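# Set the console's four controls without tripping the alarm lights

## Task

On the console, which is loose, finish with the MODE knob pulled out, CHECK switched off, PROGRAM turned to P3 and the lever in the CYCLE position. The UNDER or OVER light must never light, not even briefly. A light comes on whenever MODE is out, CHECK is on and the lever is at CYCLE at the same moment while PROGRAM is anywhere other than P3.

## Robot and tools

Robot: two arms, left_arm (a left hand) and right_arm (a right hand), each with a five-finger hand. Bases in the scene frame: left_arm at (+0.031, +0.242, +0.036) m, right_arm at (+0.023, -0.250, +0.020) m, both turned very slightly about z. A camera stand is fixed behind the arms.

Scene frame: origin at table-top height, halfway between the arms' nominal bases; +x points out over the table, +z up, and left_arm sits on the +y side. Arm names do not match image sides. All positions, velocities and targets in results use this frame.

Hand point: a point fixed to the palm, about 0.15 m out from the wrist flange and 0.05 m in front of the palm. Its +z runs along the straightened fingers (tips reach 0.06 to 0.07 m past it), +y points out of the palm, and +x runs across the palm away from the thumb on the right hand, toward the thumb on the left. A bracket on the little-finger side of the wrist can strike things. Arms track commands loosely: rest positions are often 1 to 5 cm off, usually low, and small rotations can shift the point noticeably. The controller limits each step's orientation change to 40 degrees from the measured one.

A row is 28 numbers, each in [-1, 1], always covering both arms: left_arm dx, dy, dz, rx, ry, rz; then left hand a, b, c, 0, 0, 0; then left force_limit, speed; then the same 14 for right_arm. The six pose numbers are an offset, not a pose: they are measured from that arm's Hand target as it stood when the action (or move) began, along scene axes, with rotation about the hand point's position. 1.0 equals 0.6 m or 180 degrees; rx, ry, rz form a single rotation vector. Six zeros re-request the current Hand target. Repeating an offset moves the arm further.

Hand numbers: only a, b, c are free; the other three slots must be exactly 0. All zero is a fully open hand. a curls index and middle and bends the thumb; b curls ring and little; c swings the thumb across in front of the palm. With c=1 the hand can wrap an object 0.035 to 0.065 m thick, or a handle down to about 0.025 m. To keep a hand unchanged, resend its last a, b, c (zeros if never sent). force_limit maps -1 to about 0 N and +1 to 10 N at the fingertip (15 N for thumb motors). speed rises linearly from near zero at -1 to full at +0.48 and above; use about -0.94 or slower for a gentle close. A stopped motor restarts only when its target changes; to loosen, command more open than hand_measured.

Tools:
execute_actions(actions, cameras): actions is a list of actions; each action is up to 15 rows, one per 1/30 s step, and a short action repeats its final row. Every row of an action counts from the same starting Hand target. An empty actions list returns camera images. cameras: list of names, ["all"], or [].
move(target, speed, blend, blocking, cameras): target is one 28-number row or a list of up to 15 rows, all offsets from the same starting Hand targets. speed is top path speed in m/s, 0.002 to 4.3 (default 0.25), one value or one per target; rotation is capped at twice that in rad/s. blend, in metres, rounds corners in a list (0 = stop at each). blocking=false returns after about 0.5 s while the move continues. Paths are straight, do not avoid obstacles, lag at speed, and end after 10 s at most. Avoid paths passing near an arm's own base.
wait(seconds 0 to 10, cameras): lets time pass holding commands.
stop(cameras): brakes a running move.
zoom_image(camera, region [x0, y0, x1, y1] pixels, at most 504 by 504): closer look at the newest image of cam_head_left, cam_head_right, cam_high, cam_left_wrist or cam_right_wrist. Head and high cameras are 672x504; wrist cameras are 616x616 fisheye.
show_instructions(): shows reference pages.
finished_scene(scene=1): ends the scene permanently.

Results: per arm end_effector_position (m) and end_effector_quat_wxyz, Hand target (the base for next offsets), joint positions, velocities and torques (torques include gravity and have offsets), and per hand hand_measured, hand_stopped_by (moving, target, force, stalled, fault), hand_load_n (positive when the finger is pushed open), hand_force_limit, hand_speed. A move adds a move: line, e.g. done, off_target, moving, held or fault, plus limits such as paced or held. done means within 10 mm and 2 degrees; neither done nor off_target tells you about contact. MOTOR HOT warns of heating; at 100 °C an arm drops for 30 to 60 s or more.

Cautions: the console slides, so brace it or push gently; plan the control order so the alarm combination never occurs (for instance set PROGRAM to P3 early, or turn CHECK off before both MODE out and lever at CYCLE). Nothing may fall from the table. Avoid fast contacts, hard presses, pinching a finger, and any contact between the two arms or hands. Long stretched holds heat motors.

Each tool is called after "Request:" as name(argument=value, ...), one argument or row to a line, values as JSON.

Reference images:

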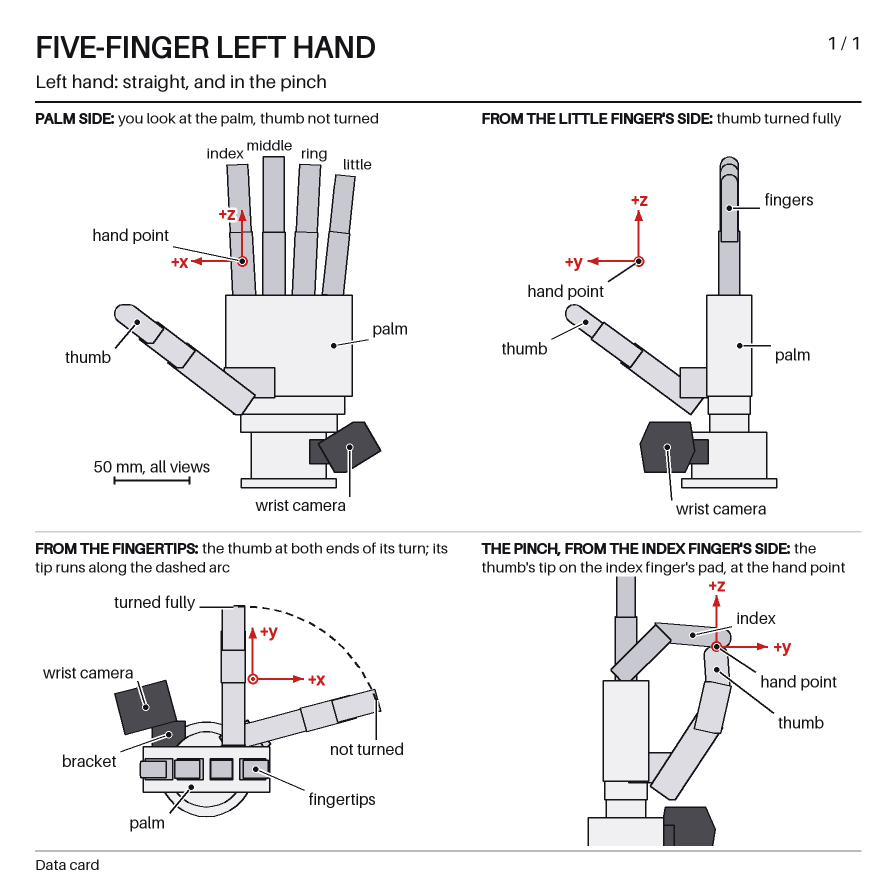

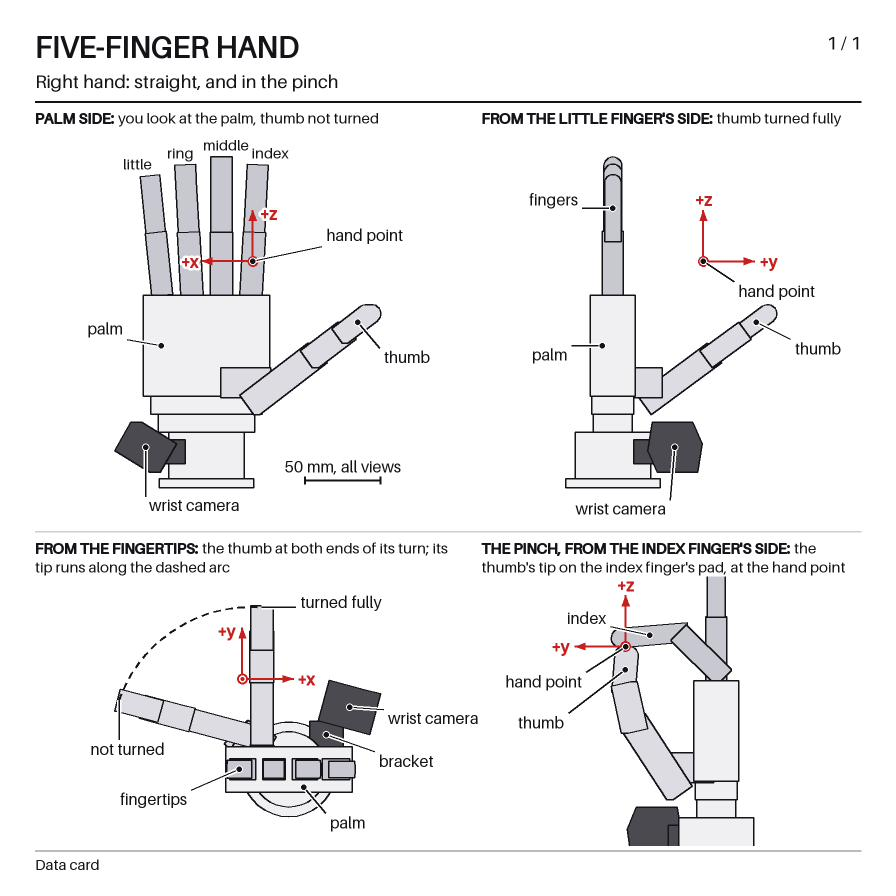

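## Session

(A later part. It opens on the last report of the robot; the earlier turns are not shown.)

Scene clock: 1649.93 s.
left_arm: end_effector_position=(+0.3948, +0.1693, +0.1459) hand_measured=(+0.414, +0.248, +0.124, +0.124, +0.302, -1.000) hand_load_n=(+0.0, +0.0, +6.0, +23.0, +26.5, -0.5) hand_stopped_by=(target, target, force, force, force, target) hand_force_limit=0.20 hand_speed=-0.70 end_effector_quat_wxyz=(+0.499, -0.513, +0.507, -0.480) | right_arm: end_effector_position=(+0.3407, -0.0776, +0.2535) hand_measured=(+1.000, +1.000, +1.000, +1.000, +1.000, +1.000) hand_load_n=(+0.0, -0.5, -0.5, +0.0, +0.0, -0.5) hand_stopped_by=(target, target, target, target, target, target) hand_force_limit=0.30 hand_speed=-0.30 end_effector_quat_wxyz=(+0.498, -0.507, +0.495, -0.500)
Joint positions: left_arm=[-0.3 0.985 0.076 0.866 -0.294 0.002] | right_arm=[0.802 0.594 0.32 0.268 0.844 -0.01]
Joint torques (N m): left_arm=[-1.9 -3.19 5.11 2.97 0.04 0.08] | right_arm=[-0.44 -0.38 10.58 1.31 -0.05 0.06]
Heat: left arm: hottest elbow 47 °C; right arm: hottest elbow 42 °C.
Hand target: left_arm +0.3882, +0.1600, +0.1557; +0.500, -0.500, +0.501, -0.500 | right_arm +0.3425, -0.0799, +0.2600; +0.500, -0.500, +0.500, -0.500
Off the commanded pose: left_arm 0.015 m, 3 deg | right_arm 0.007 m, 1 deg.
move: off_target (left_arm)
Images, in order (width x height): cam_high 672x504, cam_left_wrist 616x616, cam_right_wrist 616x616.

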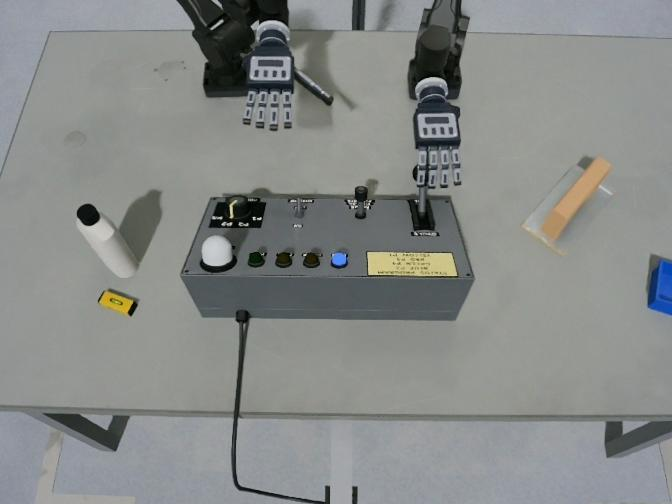

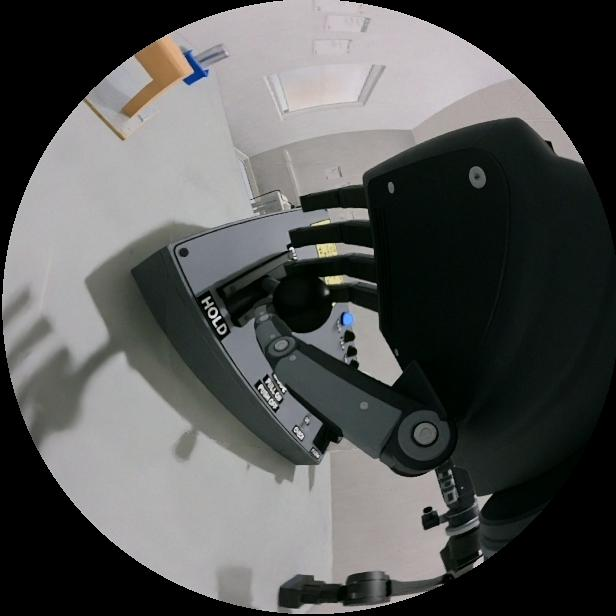

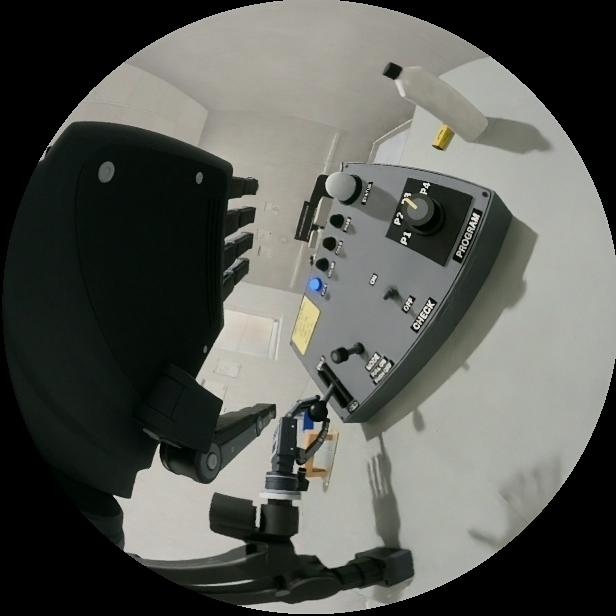

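Request:
move(
  target=[0.01,0.012,0,0,0,0,0.1,0.333,1,0,0,0,0.2,-0.5,0,0,0,0,0,0,0,0,0,0,0,0,0.3,-0.3],
  speed=0.06,
  cameras=["cam_high","cam_left_wrist","cam_right_wrist"],
)

Scene clock: 1657.03 s.
left_arm: end_effector_position=(+0.3895, +0.1622, +0.1480) hand_measured=(+0.344, +0.352, +0.866, +0.866, +0.674, -1.000) hand_load_n=(+0.5, +0.0, +0.0, +0.0, +0.0, +0.0) hand_stopped_by=(target, target, target, target, target, target) hand_force_limit=0.20 hand_speed=-0.50 end_effector_quat_wxyz=(+0.492, -0.500, +0.512, -0.496) | right_arm: end_effector_position=(+0.3407, -0.0776, +0.2535) hand_measured=(+1.000, +1.000, +1.000, +1.000, +1.000, +1.000) hand_load_n=(+0.0, +0.0, +0.0, -0.5, +0.0, +0.0) hand_stopped_by=(target, target, target, target, target, target) hand_force_limit=0.30 hand_speed=-0.30 end_effector_quat_wxyz=(+0.498, -0.507, +0.495, -0.500)
Joint positions: left_arm=[-0.3 0.972 0.06 0.887 -0.253 0.002] | right_arm=[0.802 0.594 0.32 0.268 0.844 -0.01]
Joint torques (N m): left_arm=[1.79 -0.44 7.16 2.56 0.2 0.03] | right_arm=[-0.44 -0.38 10.62 1.42 -0.04 0.07]
Heat: left arm: hottest elbow 46 °C; right arm: hottest elbow 42 °C.
Hand target: left_arm +0.3943, +0.1673, +0.1558; +0.500, -0.500, +0.500, -0.500 | right_arm +0.3425, -0.0799, +0.2600; +0.500, -0.500, +0.500, -0.500
Off the commanded pose: left_arm 0.010 m, 2 deg | right_arm 0.007 m, 1 deg.
move: done
Images, in order (width x height): cam_high 672x504, cam_left_wrist 616x616, cam_right_wrist 616x616.

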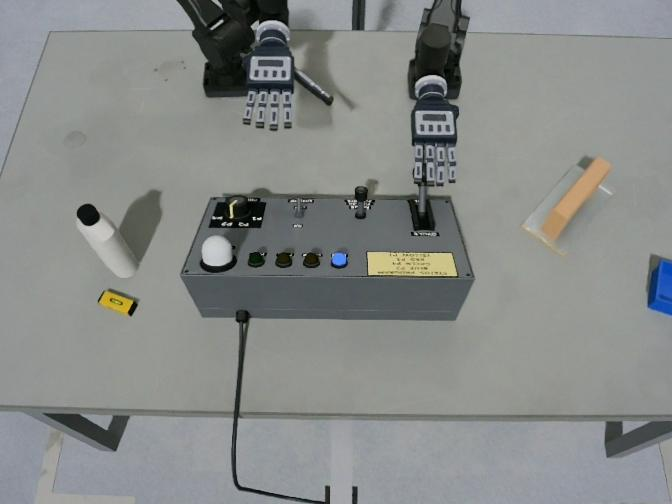

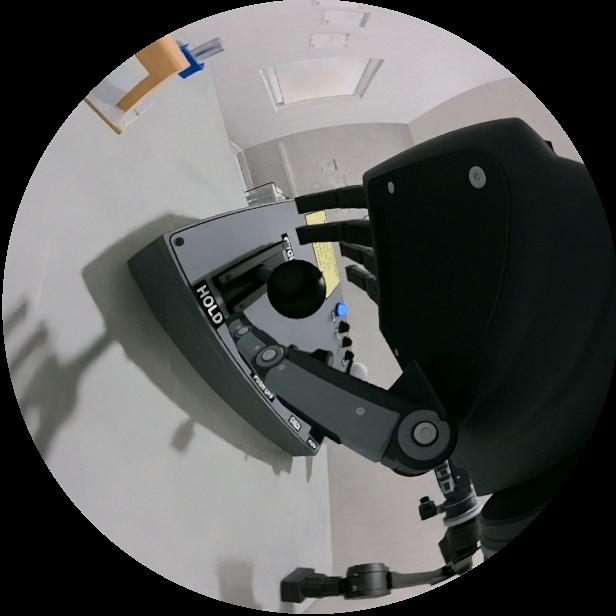

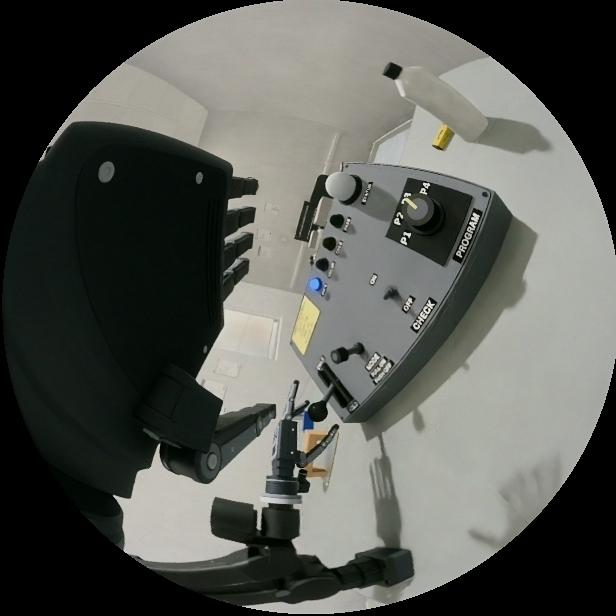

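Request:
move(
  target=[
    [0,0,0,0,0,0,0.1,0.333,1,0,0,0,0.2,-0.5,-0.0708,0.0748,-0.1667,0,0,0,0,0,0,0,0,0,0.3,-0.3],
    [0,0,0,0,0,0,0.1,0.333,1,0,0,0,0.2,-0.5,-0.054,0.0748,-0.2867,0,0,0,0,0,0,0,0,0,0.3,-0.3],
  ],
  speed=0.15,
  blend=[0.02,0],
  cameras=["cam_head_right","cam_high","cam_left_wrist","cam_right_wrist"],
)

Scene clock: 1677.73 s.
left_arm: end_effector_position=(+0.3894, +0.1622, +0.1480) hand_measured=(+0.344, +0.352, +0.866, +0.866, +0.674, -1.000) hand_load_n=(+0.0, -0.5, +0.0, +0.0, +0.0, +0.5) hand_stopped_by=(target, target, target, target, target, target) hand_force_limit=0.20 hand_speed=-0.50 end_effector_quat_wxyz=(+0.492, -0.500, +0.512, -0.496) | right_arm: end_effector_position=(+0.3107, -0.0332, +0.0890) hand_measured=(+1.000, +1.000, +1.000, +1.000, +1.000, +1.000) hand_load_n=(-0.5, +0.0, +0.0, +0.0, +0.0, +0.0) hand_stopped_by=(target, target, target, target, target, target) hand_force_limit=0.30 hand_speed=-0.30 end_effector_quat_wxyz=(+0.501, -0.500, +0.502, -0.497)
Joint positions: left_arm=[-0.3 0.972 0.06 0.887 -0.252 0.002] | right_arm=[1.054 1.562 0.115 1.437 1.102 0.014]
Joint torques (N m): left_arm=[1.03 -0.44 7.39 2.37 0.1 0.08] | right_arm=[0.67 -3.43 2.1 2.69 0.16 -0.16]
Heat: left arm: hottest elbow 44 °C; right arm: hottest elbow 42 °C.
Hand target: left_arm +0.3943, +0.1673, +0.1558; +0.500, -0.500, +0.501, -0.500 | right_arm +0.3100, -0.0351, +0.0879; +0.500, -0.500, +0.499, -0.500
Off the commanded pose: left_arm 0.011 m, 2 deg | right_arm 0.002 m, 0 deg.
move: off_target (left_arm)
Images, in order (width x height): cam_head_right 672x504, cam_high 672x504, cam_left_wrist 616x616, cam_right_wrist 616x616.

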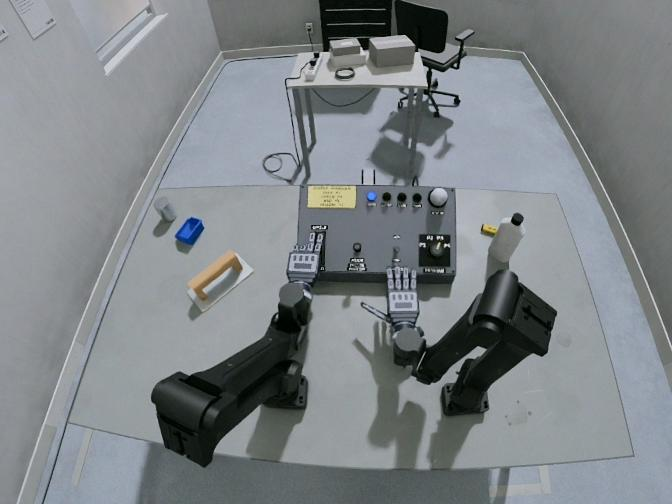

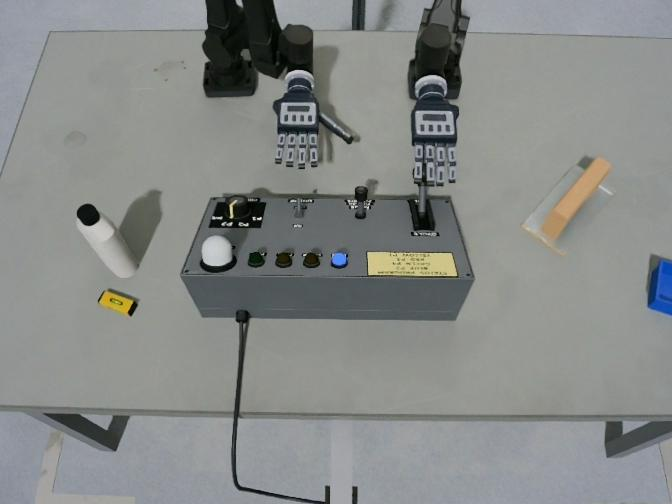

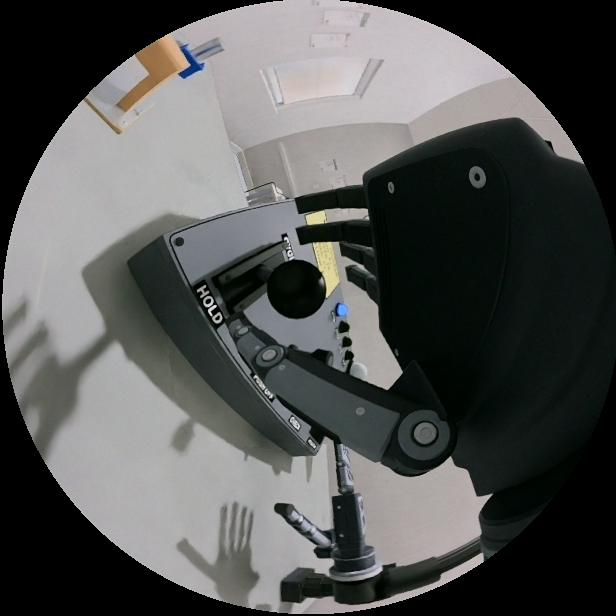

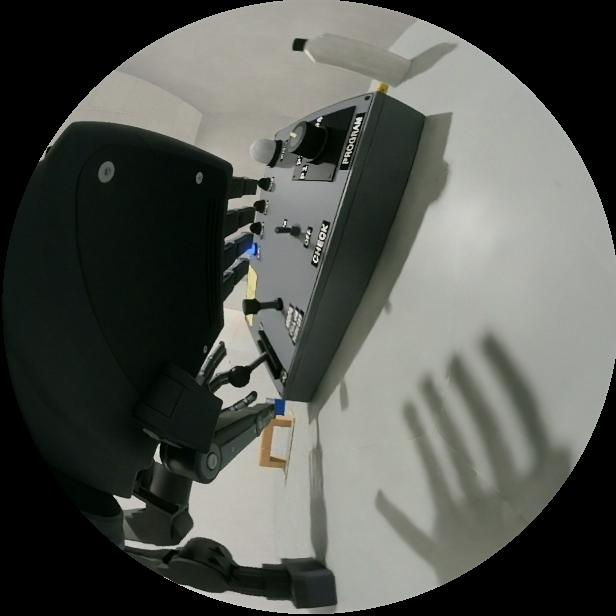

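Request:
zoom_image(
  camera="cam_high",
  region=[250, 80, 370, 240],
)

Request:
zoom_image(
  camera="cam_right_wrist",
  region=[200, 140, 380, 320],
)

Scaled by 3.150.

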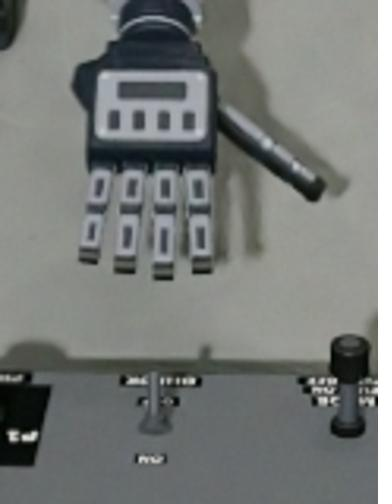

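Scaled by 2.800 from the camera's 616x616 image, which has a finer 880x880 frame.

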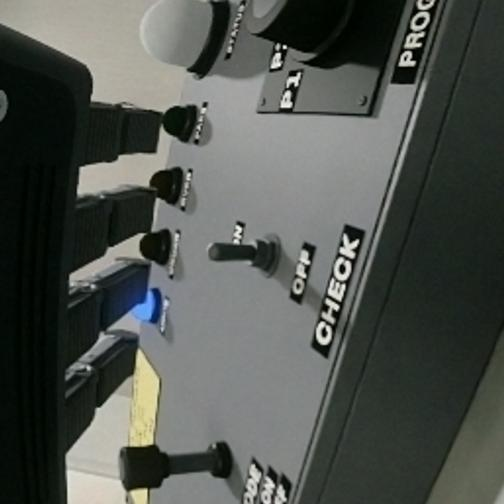

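Request:
move(
  target=[
    [0,0,0,0,0,0,0.1,0.333,1,0,0,0,0.2,-0.5,0.05,-0.01,-0.0233,0,0,0,0,0,0,0,0,0,0.3,-0.3],
    [0,0,0,0,0,0,0.1,0.333,1,0,0,0,0.2,-0.5,0.1583,-0.01,-0.0233,0,0,0,0,0,0,0,0,0,0.3,-0.3],
  ],
  speed=0.07,
  cameras=["cam_head_right","cam_high","cam_left_wrist","cam_right_wrist"],
)

Scene clock: 1693.53 s.
left_arm: end_effector_position=(+0.3894, +0.1622, +0.1480) hand_measured=(+0.344, +0.352, +0.866, +0.866, +0.674, -1.000) hand_load_n=(+0.0, +0.0, +0.0, +0.0, +0.0, +0.0) hand_stopped_by=(target, target, target, target, target, target) hand_force_limit=0.20 hand_speed=-0.50 end_effector_quat_wxyz=(+0.492, -0.500, +0.512, -0.496) | right_arm: end_effector_position=(+0.3997, -0.0396, +0.0824) hand_measured=(+1.000, +1.000, +1.000, +1.000, +1.000, +1.000) hand_load_n=(+0.0, +0.0, +0.0, +0.0, +0.0, -0.5) hand_stopped_by=(target, target, target, target, target, target) hand_force_limit=0.30 hand_speed=-0.30 end_effector_quat_wxyz=(+0.513, -0.491, +0.500, -0.496)
Joint positions: left_arm=[-0.3 0.972 0.06 0.887 -0.252 0.002] | right_arm=[0.722 1.705 0.238 1.49 0.765 0.009]
Joint torques (N m): left_arm=[1.14 -0.5 7.27 2.33 0.17 0.09] | right_arm=[0.09 -4.42 3.51 1.2 -0.09 -0.12]
Heat: left arm: hottest elbow 44 °C; right arm: hottest elbow 40 °C.
Hand target: left_arm +0.3943, +0.1673, +0.1558; +0.500, -0.500, +0.501, -0.500 | right_arm +0.4050, -0.0411, +0.0739; +0.500, -0.500, +0.499, -0.500
Off the commanded pose: left_arm 0.010 m, 2 deg | right_arm 0.010 m, 2 deg.
move: done
Images, in order (width x height): cam_head_right 672x504, cam_high 672x504, cam_left_wrist 616x616, cam_right_wrist 616x616.

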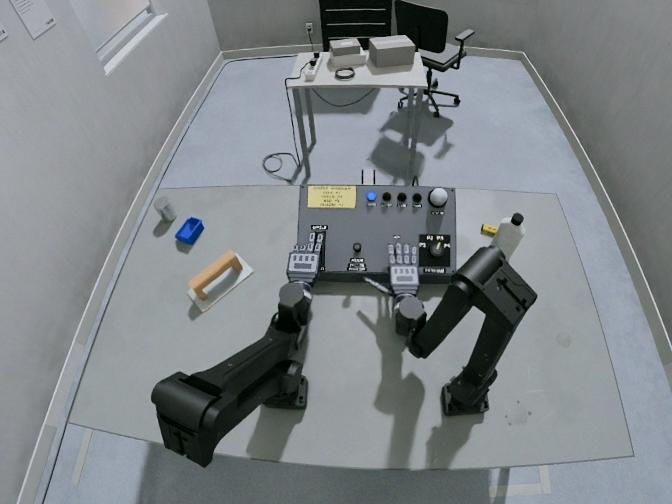

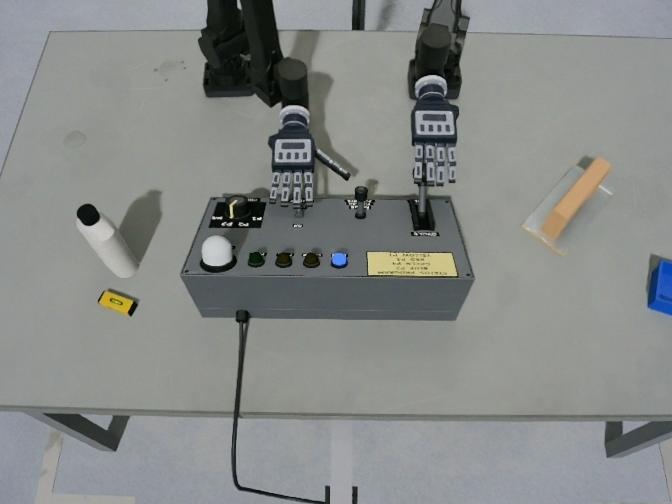

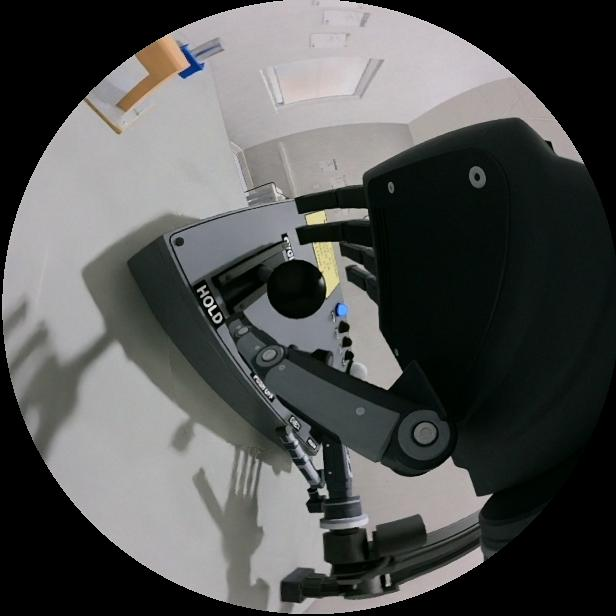

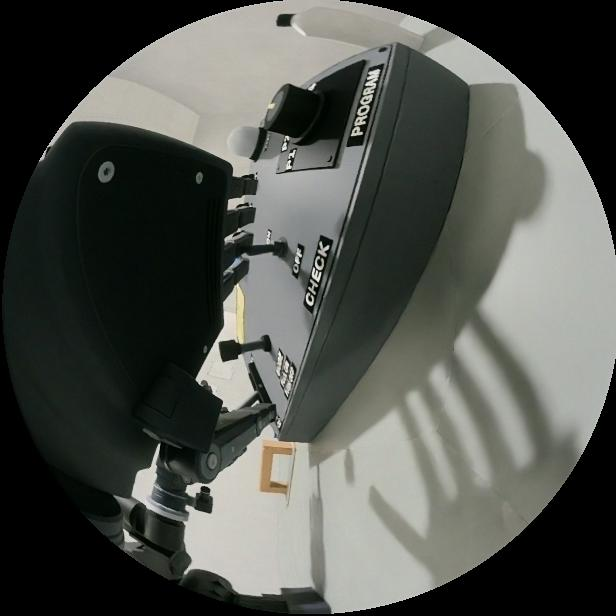

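Request:
zoom_image(
  camera="cam_right_wrist",
  region=[190, 170, 350, 330],
)

Request:
zoom_image(
  camera="cam_high",
  region=[190, 130, 370, 280],
)

Scaled by 3.150 from the camera's 616x616 image, which has a finer 880x880 frame.

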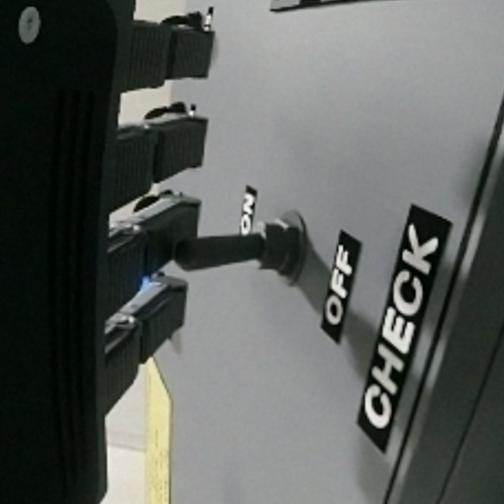

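Scaled by 2.800.

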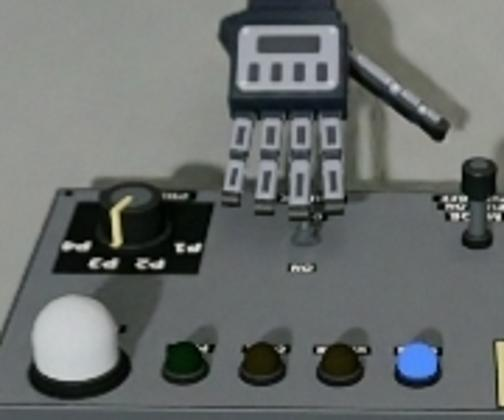

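Request:
move(
  target=[
    [0,0,0,0,0,0,0.1,0.333,1,0,0,0,0.2,-0.5,-0.1,0.003,0.02,0,0,0,0,0,0,0,0,0,0.3,-0.3],
    [0,0,0,0,0,0,0.1,0.333,1,0,0,0,0.2,-0.5,-0.11,0.003,-0.0083,0,0,0,0,0,0,0,0,0,0.3,-0.3],
  ],
  speed=0.1,
  cameras=["cam_high","cam_right_wrist"],
)

Scene clock: 1718.33 s.
left_arm: end_effector_position=(+0.3894, +0.1622, +0.1480) hand_measured=(+0.344, +0.352, +0.866, +0.866, +0.674, -1.000) hand_load_n=(+0.0, +0.0, +0.0, +0.0, +0.0, +0.0) hand_stopped_by=(target, target, target, target, target, target) hand_force_limit=0.20 hand_speed=-0.50 end_effector_quat_wxyz=(+0.492, -0.500, +0.512, -0.496) | right_arm: end_effector_position=(+0.3418, -0.0419, +0.0690) hand_measured=(+1.000, +1.000, +1.000, +1.000, +1.000, +1.000) hand_load_n=(+0.0, +0.0, -0.5, +0.0, +0.0, +0.0) hand_stopped_by=(target, target, target, target, target, target) hand_force_limit=0.30 hand_speed=-0.30 end_effector_quat_wxyz=(+0.494, -0.502, +0.503, -0.501)
Joint positions: left_arm=[-0.3 0.972 0.06 0.887 -0.252 0.002] | right_arm=[0.914 1.722 0.148 1.557 0.974 0.007]
Joint torques (N m): left_arm=[1.61 -0.97 7.21 2.33 0.18 0.07] | right_arm=[1.44 -4.6 1.22 2.8 0.15 -0.05]
Heat: left arm: hottest elbow 43 °C; right arm: hottest elbow 38 °C.
Hand target: left_arm +0.3943, +0.1673, +0.1558; +0.500, -0.500, +0.501, -0.500 | right_arm +0.3390, -0.0394, +0.0689; +0.500, -0.500, +0.500, -0.500
Off the commanded pose: left_arm 0.010 m, 2 deg | right_arm 0.004 m, 1 deg.
joint sent to its limit (right arm) — joint 4 (wrist pitch), upper limit. The joint targets still meet the commanded pose.
move: done
Images, in order (width x height): cam_high 672x504, cam_right_wrist 616x616.

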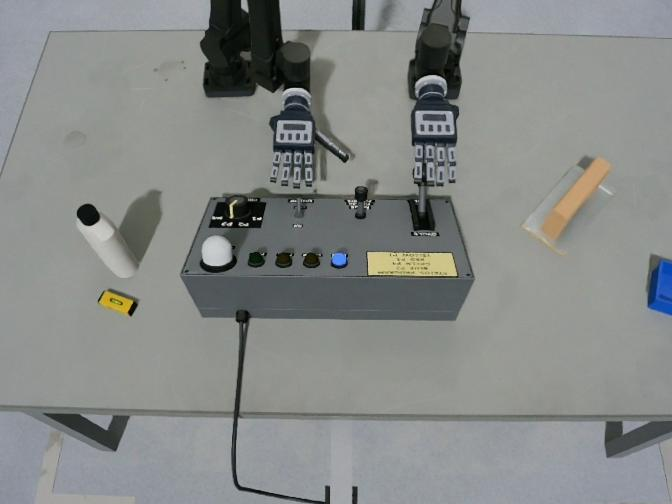

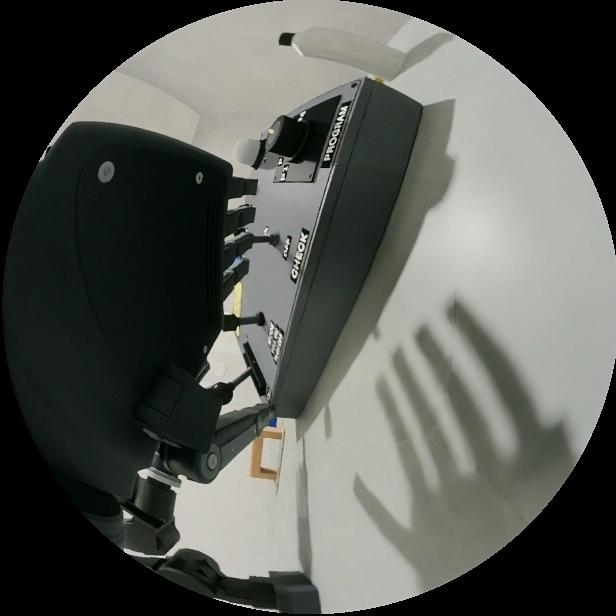

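Request:
move(
  target=[0,0,0,0,0,0,0.1,0.333,1,0,0,0,0.2,-0.5,0.1183,0.0033,0,0,0,0,0,0,0,0,0,0,0.3,-0.3],
  speed=0.07,
  cameras=["cam_high","cam_right_wrist"],
)

Scene clock: 1724.20 s.
left_arm: end_effector_position=(+0.3894, +0.1622, +0.1480) hand_measured=(+0.344, +0.352, +0.866, +0.866, +0.674, -1.000) hand_load_n=(-0.5, +0.0, +0.0, +0.0, +0.0, +0.0) hand_stopped_by=(target, target, target, target, target, target) hand_force_limit=0.20 hand_speed=-0.50 end_effector_quat_wxyz=(+0.492, -0.500, +0.512, -0.496) | right_arm: end_effector_position=(+0.4079, -0.0348, +0.0819) hand_measured=(+1.000, +1.000, +1.000, +1.000, +1.000, +1.000) hand_load_n=(+0.0, +0.0, +0.0, +0.0, +0.0, +0.0) hand_stopped_by=(target, target, target, target, target, target) hand_force_limit=0.30 hand_speed=-0.30 end_effector_quat_wxyz=(+0.516, -0.486, +0.500, -0.497)
Joint positions: left_arm=[-0.3 0.972 0.06 0.887 -0.252 0.002] | right_arm=[0.717 1.735 0.263 1.51 0.763 0.007]
Joint torques (N m): left_arm=[2.02 0.44 6.91 2.48 0.16 0.11] | right_arm=[-0.03 -4.84 2.91 0.99 -0.15 -0.12]
Heat: left arm: hottest elbow 43 °C; right arm: hottest elbow 37 °C.
Hand target: left_arm +0.3943, +0.1673, +0.1558; +0.500, -0.500, +0.501, -0.500 | right_arm +0.4099, -0.0373, +0.0689; +0.500, -0.501, +0.499, -0.500
Off the commanded pose: left_arm 0.010 m, 2 deg | right_arm 0.013 m, 3 deg.
move: off_target (right_arm)
Images, in order (width x height): cam_high 672x504, cam_right_wrist 616x616.

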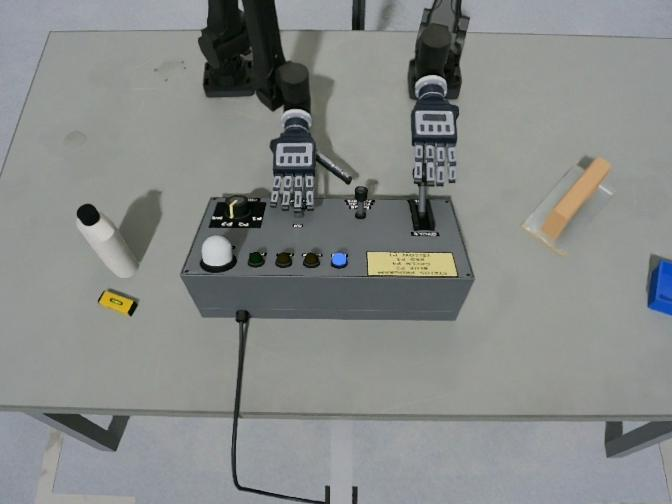

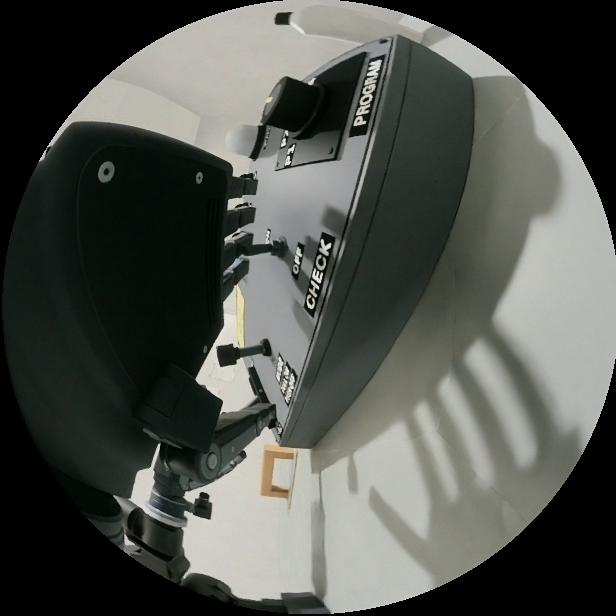

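Request:
zoom_image(
  camera="cam_right_wrist",
  region=[200, 180, 340, 320],
)

Request:
zoom_image(
  camera="cam_high",
  region=[250, 160, 350, 250],
)

Scaled by 3.600 from the camera's 616x616 image, which has a finer 880x880 frame.

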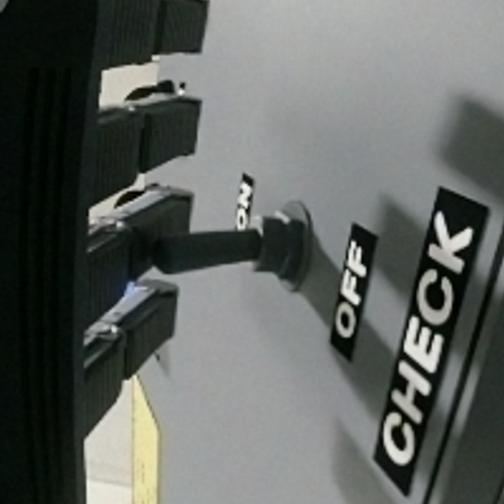

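Scaled by 5.040.

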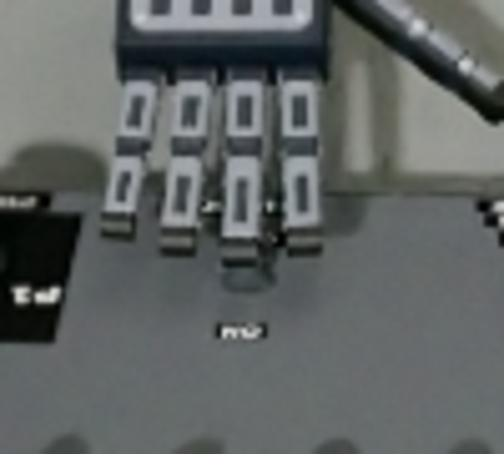

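Request:
move(
  target=[
    [0,0,0,0,0,0,0.1,0.333,1,0,0,0,0.2,-0.5,-0.1083,0.005,0.0435,0,0,0,0.0,0,0,0,0,0,0.3,-0.3],
    [0,0,0,0,0,0,0.1,0.333,1,0,0,0,0.2,-0.5,-0.1083,0.005,0.0435,0,0,0,0.25,0,0,0,0,0,0.3,-0.3],
    [0,0,0,0,0,0,0.1,0.333,1,0,0,0,0.2,-0.5,-0.05,0.005,0.0385,0,0,0,0.25,0,0,0,0,0,0.3,-0.3],
  ],
  speed=0.08,
  cameras=["cam_high","cam_right_wrist"],
)

Scene clock: 1753.50 s.
left_arm: end_effector_position=(+0.3894, +0.1622, +0.1480) hand_measured=(+0.344, +0.352, +0.866, +0.866, +0.674, -1.000) hand_load_n=(+0.0, +0.0, -0.5, +0.0, +0.0, +0.0) hand_stopped_by=(target, target, target, target, target, target) hand_force_limit=0.20 hand_speed=-0.50 end_effector_quat_wxyz=(+0.492, -0.500, +0.512, -0.496) | right_arm: end_effector_position=(+0.3727, -0.0363, +0.0939) hand_measured=(+1.000, +0.962, +0.500, +0.500, +0.812, +1.000) hand_load_n=(+0.0, +0.0, +0.0, +0.0, +0.0, -0.5) hand_stopped_by=(target, target, target, target, target, target) hand_force_limit=0.30 hand_speed=-0.30 end_effector_quat_wxyz=(+0.505, -0.499, +0.499, -0.497)
Joint positions: left_arm=[-0.3 0.972 0.06 0.887 -0.252 0.002] | right_arm=[0.812 1.583 0.197 1.391 0.855 0.004]
Joint torques (N m): left_arm=[0.97 0.15 7.35 2.41 0.16 0.07] | right_arm=[-0.5 -4.07 4.66 1.44 -0.08 -0.07]
Heat: left arm: hottest elbow 42 °C; right arm: hottest elbow 35 °C.
Hand target: left_arm +0.3943, +0.1673, +0.1558; +0.500, -0.500, +0.501, -0.500 | right_arm +0.3800, -0.0344, +0.0920; +0.500, -0.500, +0.500, -0.500
Off the commanded pose: left_arm 0.010 m, 2 deg | right_arm 0.008 m, 1 deg.
move: done
Images, in order (width x height): cam_high 672x504, cam_right_wrist 616x616.

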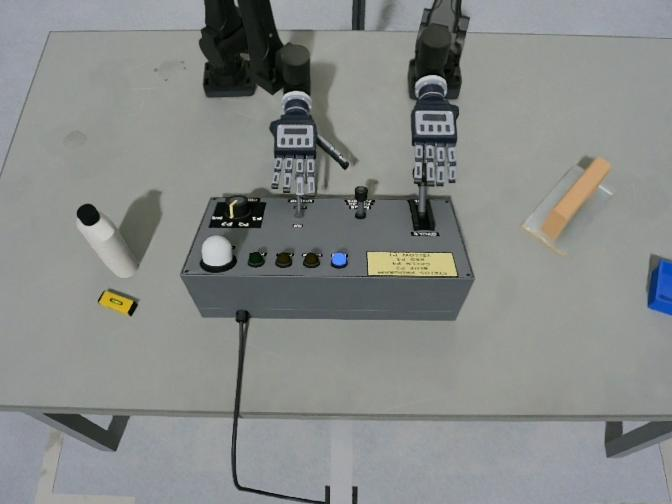

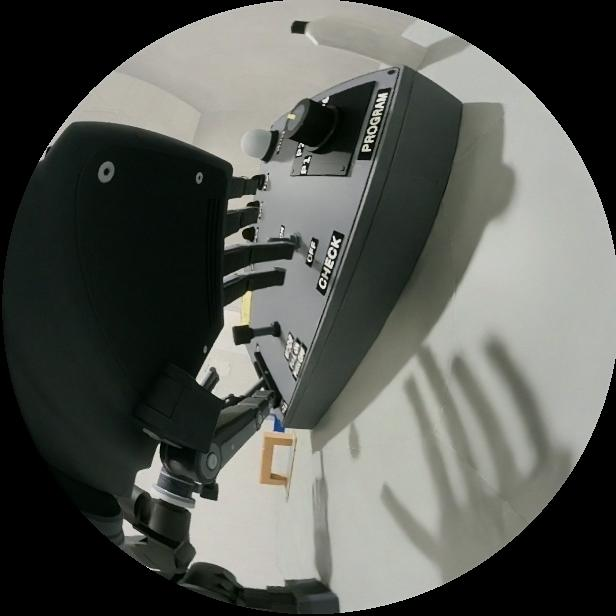

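Request:
zoom_image(
  camera="cam_right_wrist",
  region=[210, 180, 350, 320],
)

Request:
zoom_image(
  camera="cam_high",
  region=[250, 140, 350, 240],
)

Scaled by 3.600 from the camera's 616x616 image, which has a finer 880x880 frame.

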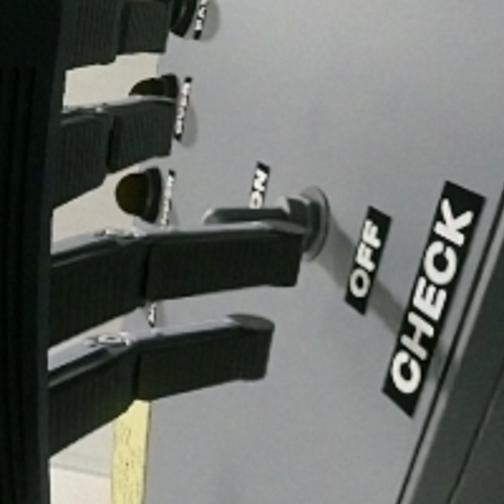

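Scaled by 5.040.

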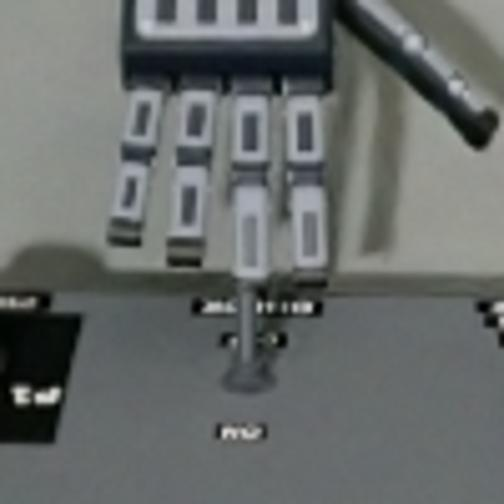

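Request:
move(
  target=[0,0,0,0,0,0,0.1,0.333,1,0,0,0,0.2,-0.5,0.0667,-0.002,0.01,0,0,0,0.25,0,0,0,0,0,0.3,-0.3],
  speed=0.06,
  cameras=["cam_head_right","cam_high","cam_right_wrist"],
)

Scene clock: 1762.20 s.
left_arm: end_effector_position=(+0.3894, +0.1622, +0.1480) hand_measured=(+0.344, +0.352, +0.866, +0.866, +0.674, -1.000) hand_load_n=(+0.0, +0.0, +0.0, +0.0, +0.0, +0.0) hand_stopped_by=(target, target, target, target, target, target) hand_force_limit=0.20 hand_speed=-0.50 end_effector_quat_wxyz=(+0.492, -0.500, +0.512, -0.496) | right_arm: end_effector_position=(+0.3985, -0.0397, +0.0891) hand_measured=(+1.000, +0.962, +0.500, +0.500, +0.812, +1.000) hand_load_n=(-0.5, +0.0, -4.5, +0.0, +0.0, +0.0) hand_stopped_by=(target, target, target, target, target, target) hand_force_limit=0.30 hand_speed=-0.30 end_effector_quat_wxyz=(+0.497, -0.515, +0.495, -0.492)
Joint positions: left_arm=[-0.3 0.972 0.06 0.887 -0.252 0.002] | right_arm=[0.716 1.584 0.238 1.319 0.742 0.004]
Joint torques (N m): left_arm=[1.38 0.15 7.09 2.39 0.25 0.08] | right_arm=[-1.49 -4.78 7.39 1.47 -0.06 -0.08]
Heat: left arm: hottest elbow 42 °C; right arm: hottest elbow 35 °C.
Hand target: left_arm +0.3943, +0.1673, +0.1558; +0.500, -0.500, +0.501, -0.500 | right_arm +0.4200, -0.0355, +0.0980; +0.500, -0.500, +0.499, -0.500
Off the commanded pose: left_arm 0.010 m, 2 deg | right_arm 0.024 m, 2 deg.
move: off_target (right_arm)
Images, in order (width x height): cam_head_right 672x504, cam_high 672x504, cam_right_wrist 616x616.

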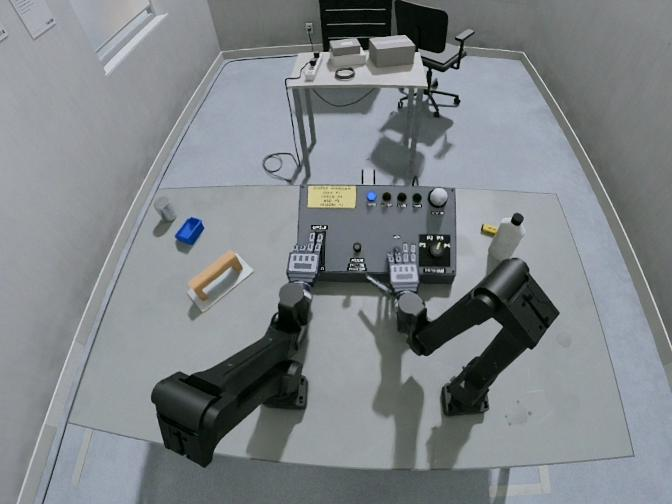

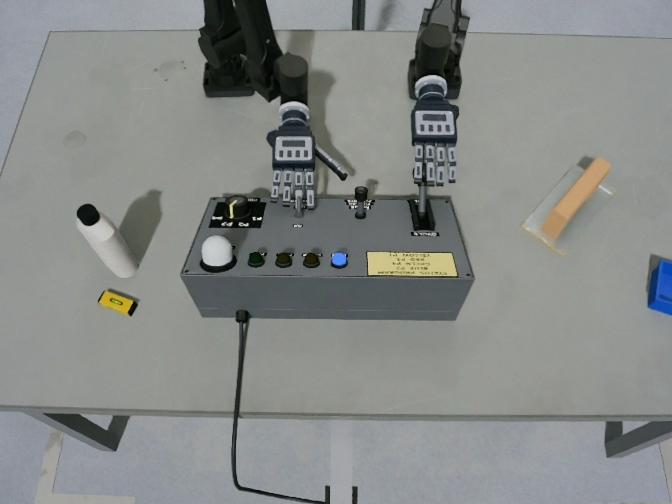

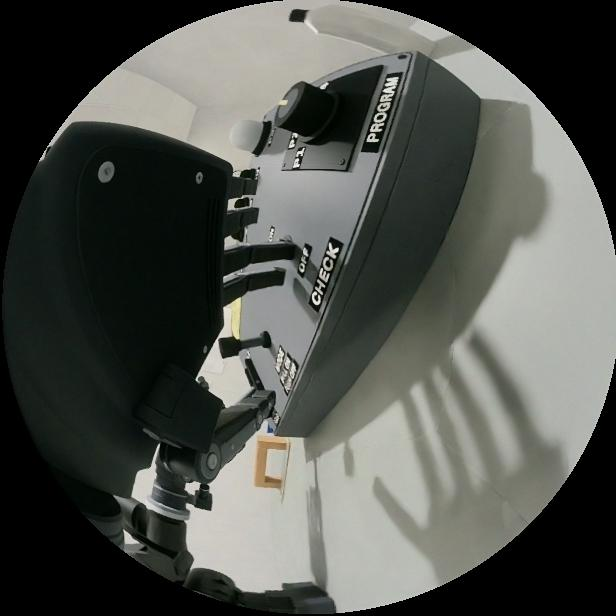

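Request:
move(
  target=[0,0,0,0,0,0,0.1,0.333,1,0,0,0,0.2,-0.5,-0.0667,0.0075,0.0183,0,0,0,0.25,0,0,0,0,0,0.3,-0.3],
  speed=0.08,
  cameras=["cam_high","cam_right_wrist"],
)

Scene clock: 1769.37 s.
left_arm: end_effector_position=(+0.3894, +0.1622, +0.1480) hand_measured=(+0.344, +0.352, +0.866, +0.866, +0.674, -1.000) hand_load_n=(+0.0, +0.0, +0.0, +0.0, +0.0, +0.0) hand_stopped_by=(target, target, target, target, target, target) hand_force_limit=0.20 hand_speed=-0.50 end_effector_quat_wxyz=(+0.492, -0.500, +0.512, -0.496) | right_arm: end_effector_position=(+0.3816, -0.0344, +0.1039) hand_measured=(+1.000, +0.962, +0.500, +0.500, +0.812, +1.000) hand_load_n=(+0.0, +0.0, -1.0, +0.0, +0.0, +0.0) hand_stopped_by=(target, target, target, target, target, target) hand_force_limit=0.30 hand_speed=-0.30 end_effector_quat_wxyz=(+0.496, -0.501, +0.502, -0.501)
Joint positions: left_arm=[-0.3 0.972 0.06 0.887 -0.252 0.002] | right_arm=[0.798 1.51 0.226 1.276 0.855 0.004]
Joint torques (N m): left_arm=[1.79 0.09 7.2 2.24 0.14 0.08] | right_arm=[1.49 -6.36 4.05 1.52 0.21 -0.08]
Heat: left arm: hottest elbow 42 °C; right arm: hottest elbow 36 °C.
Hand target: left_arm +0.3943, +0.1673, +0.1558; +0.500, -0.500, +0.501, -0.500 | right_arm +0.3800, -0.0309, +0.1090; +0.500, -0.500, +0.500, -0.500
Off the commanded pose: left_arm 0.010 m, 2 deg | right_arm 0.006 m, 1 deg.
move: done
Images, in order (width x height): cam_high 672x504, cam_right_wrist 616x616.

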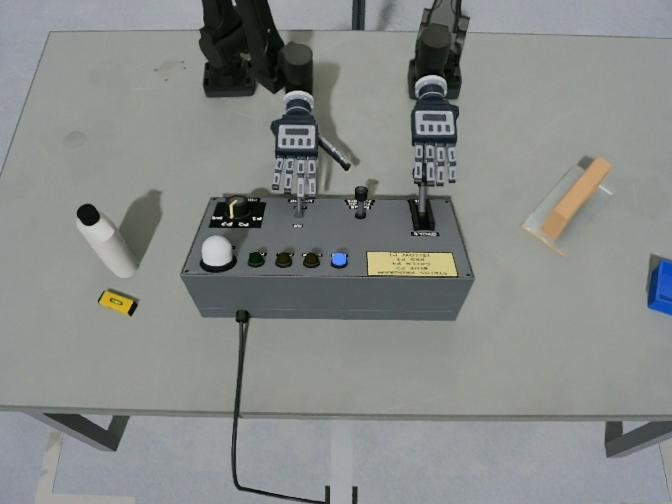

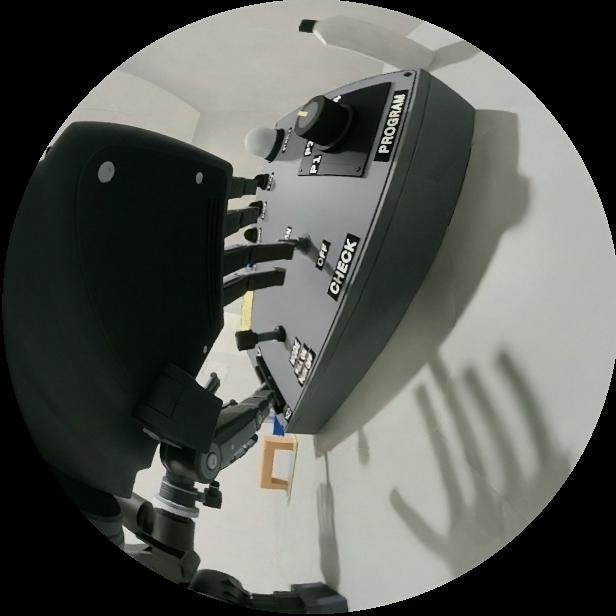

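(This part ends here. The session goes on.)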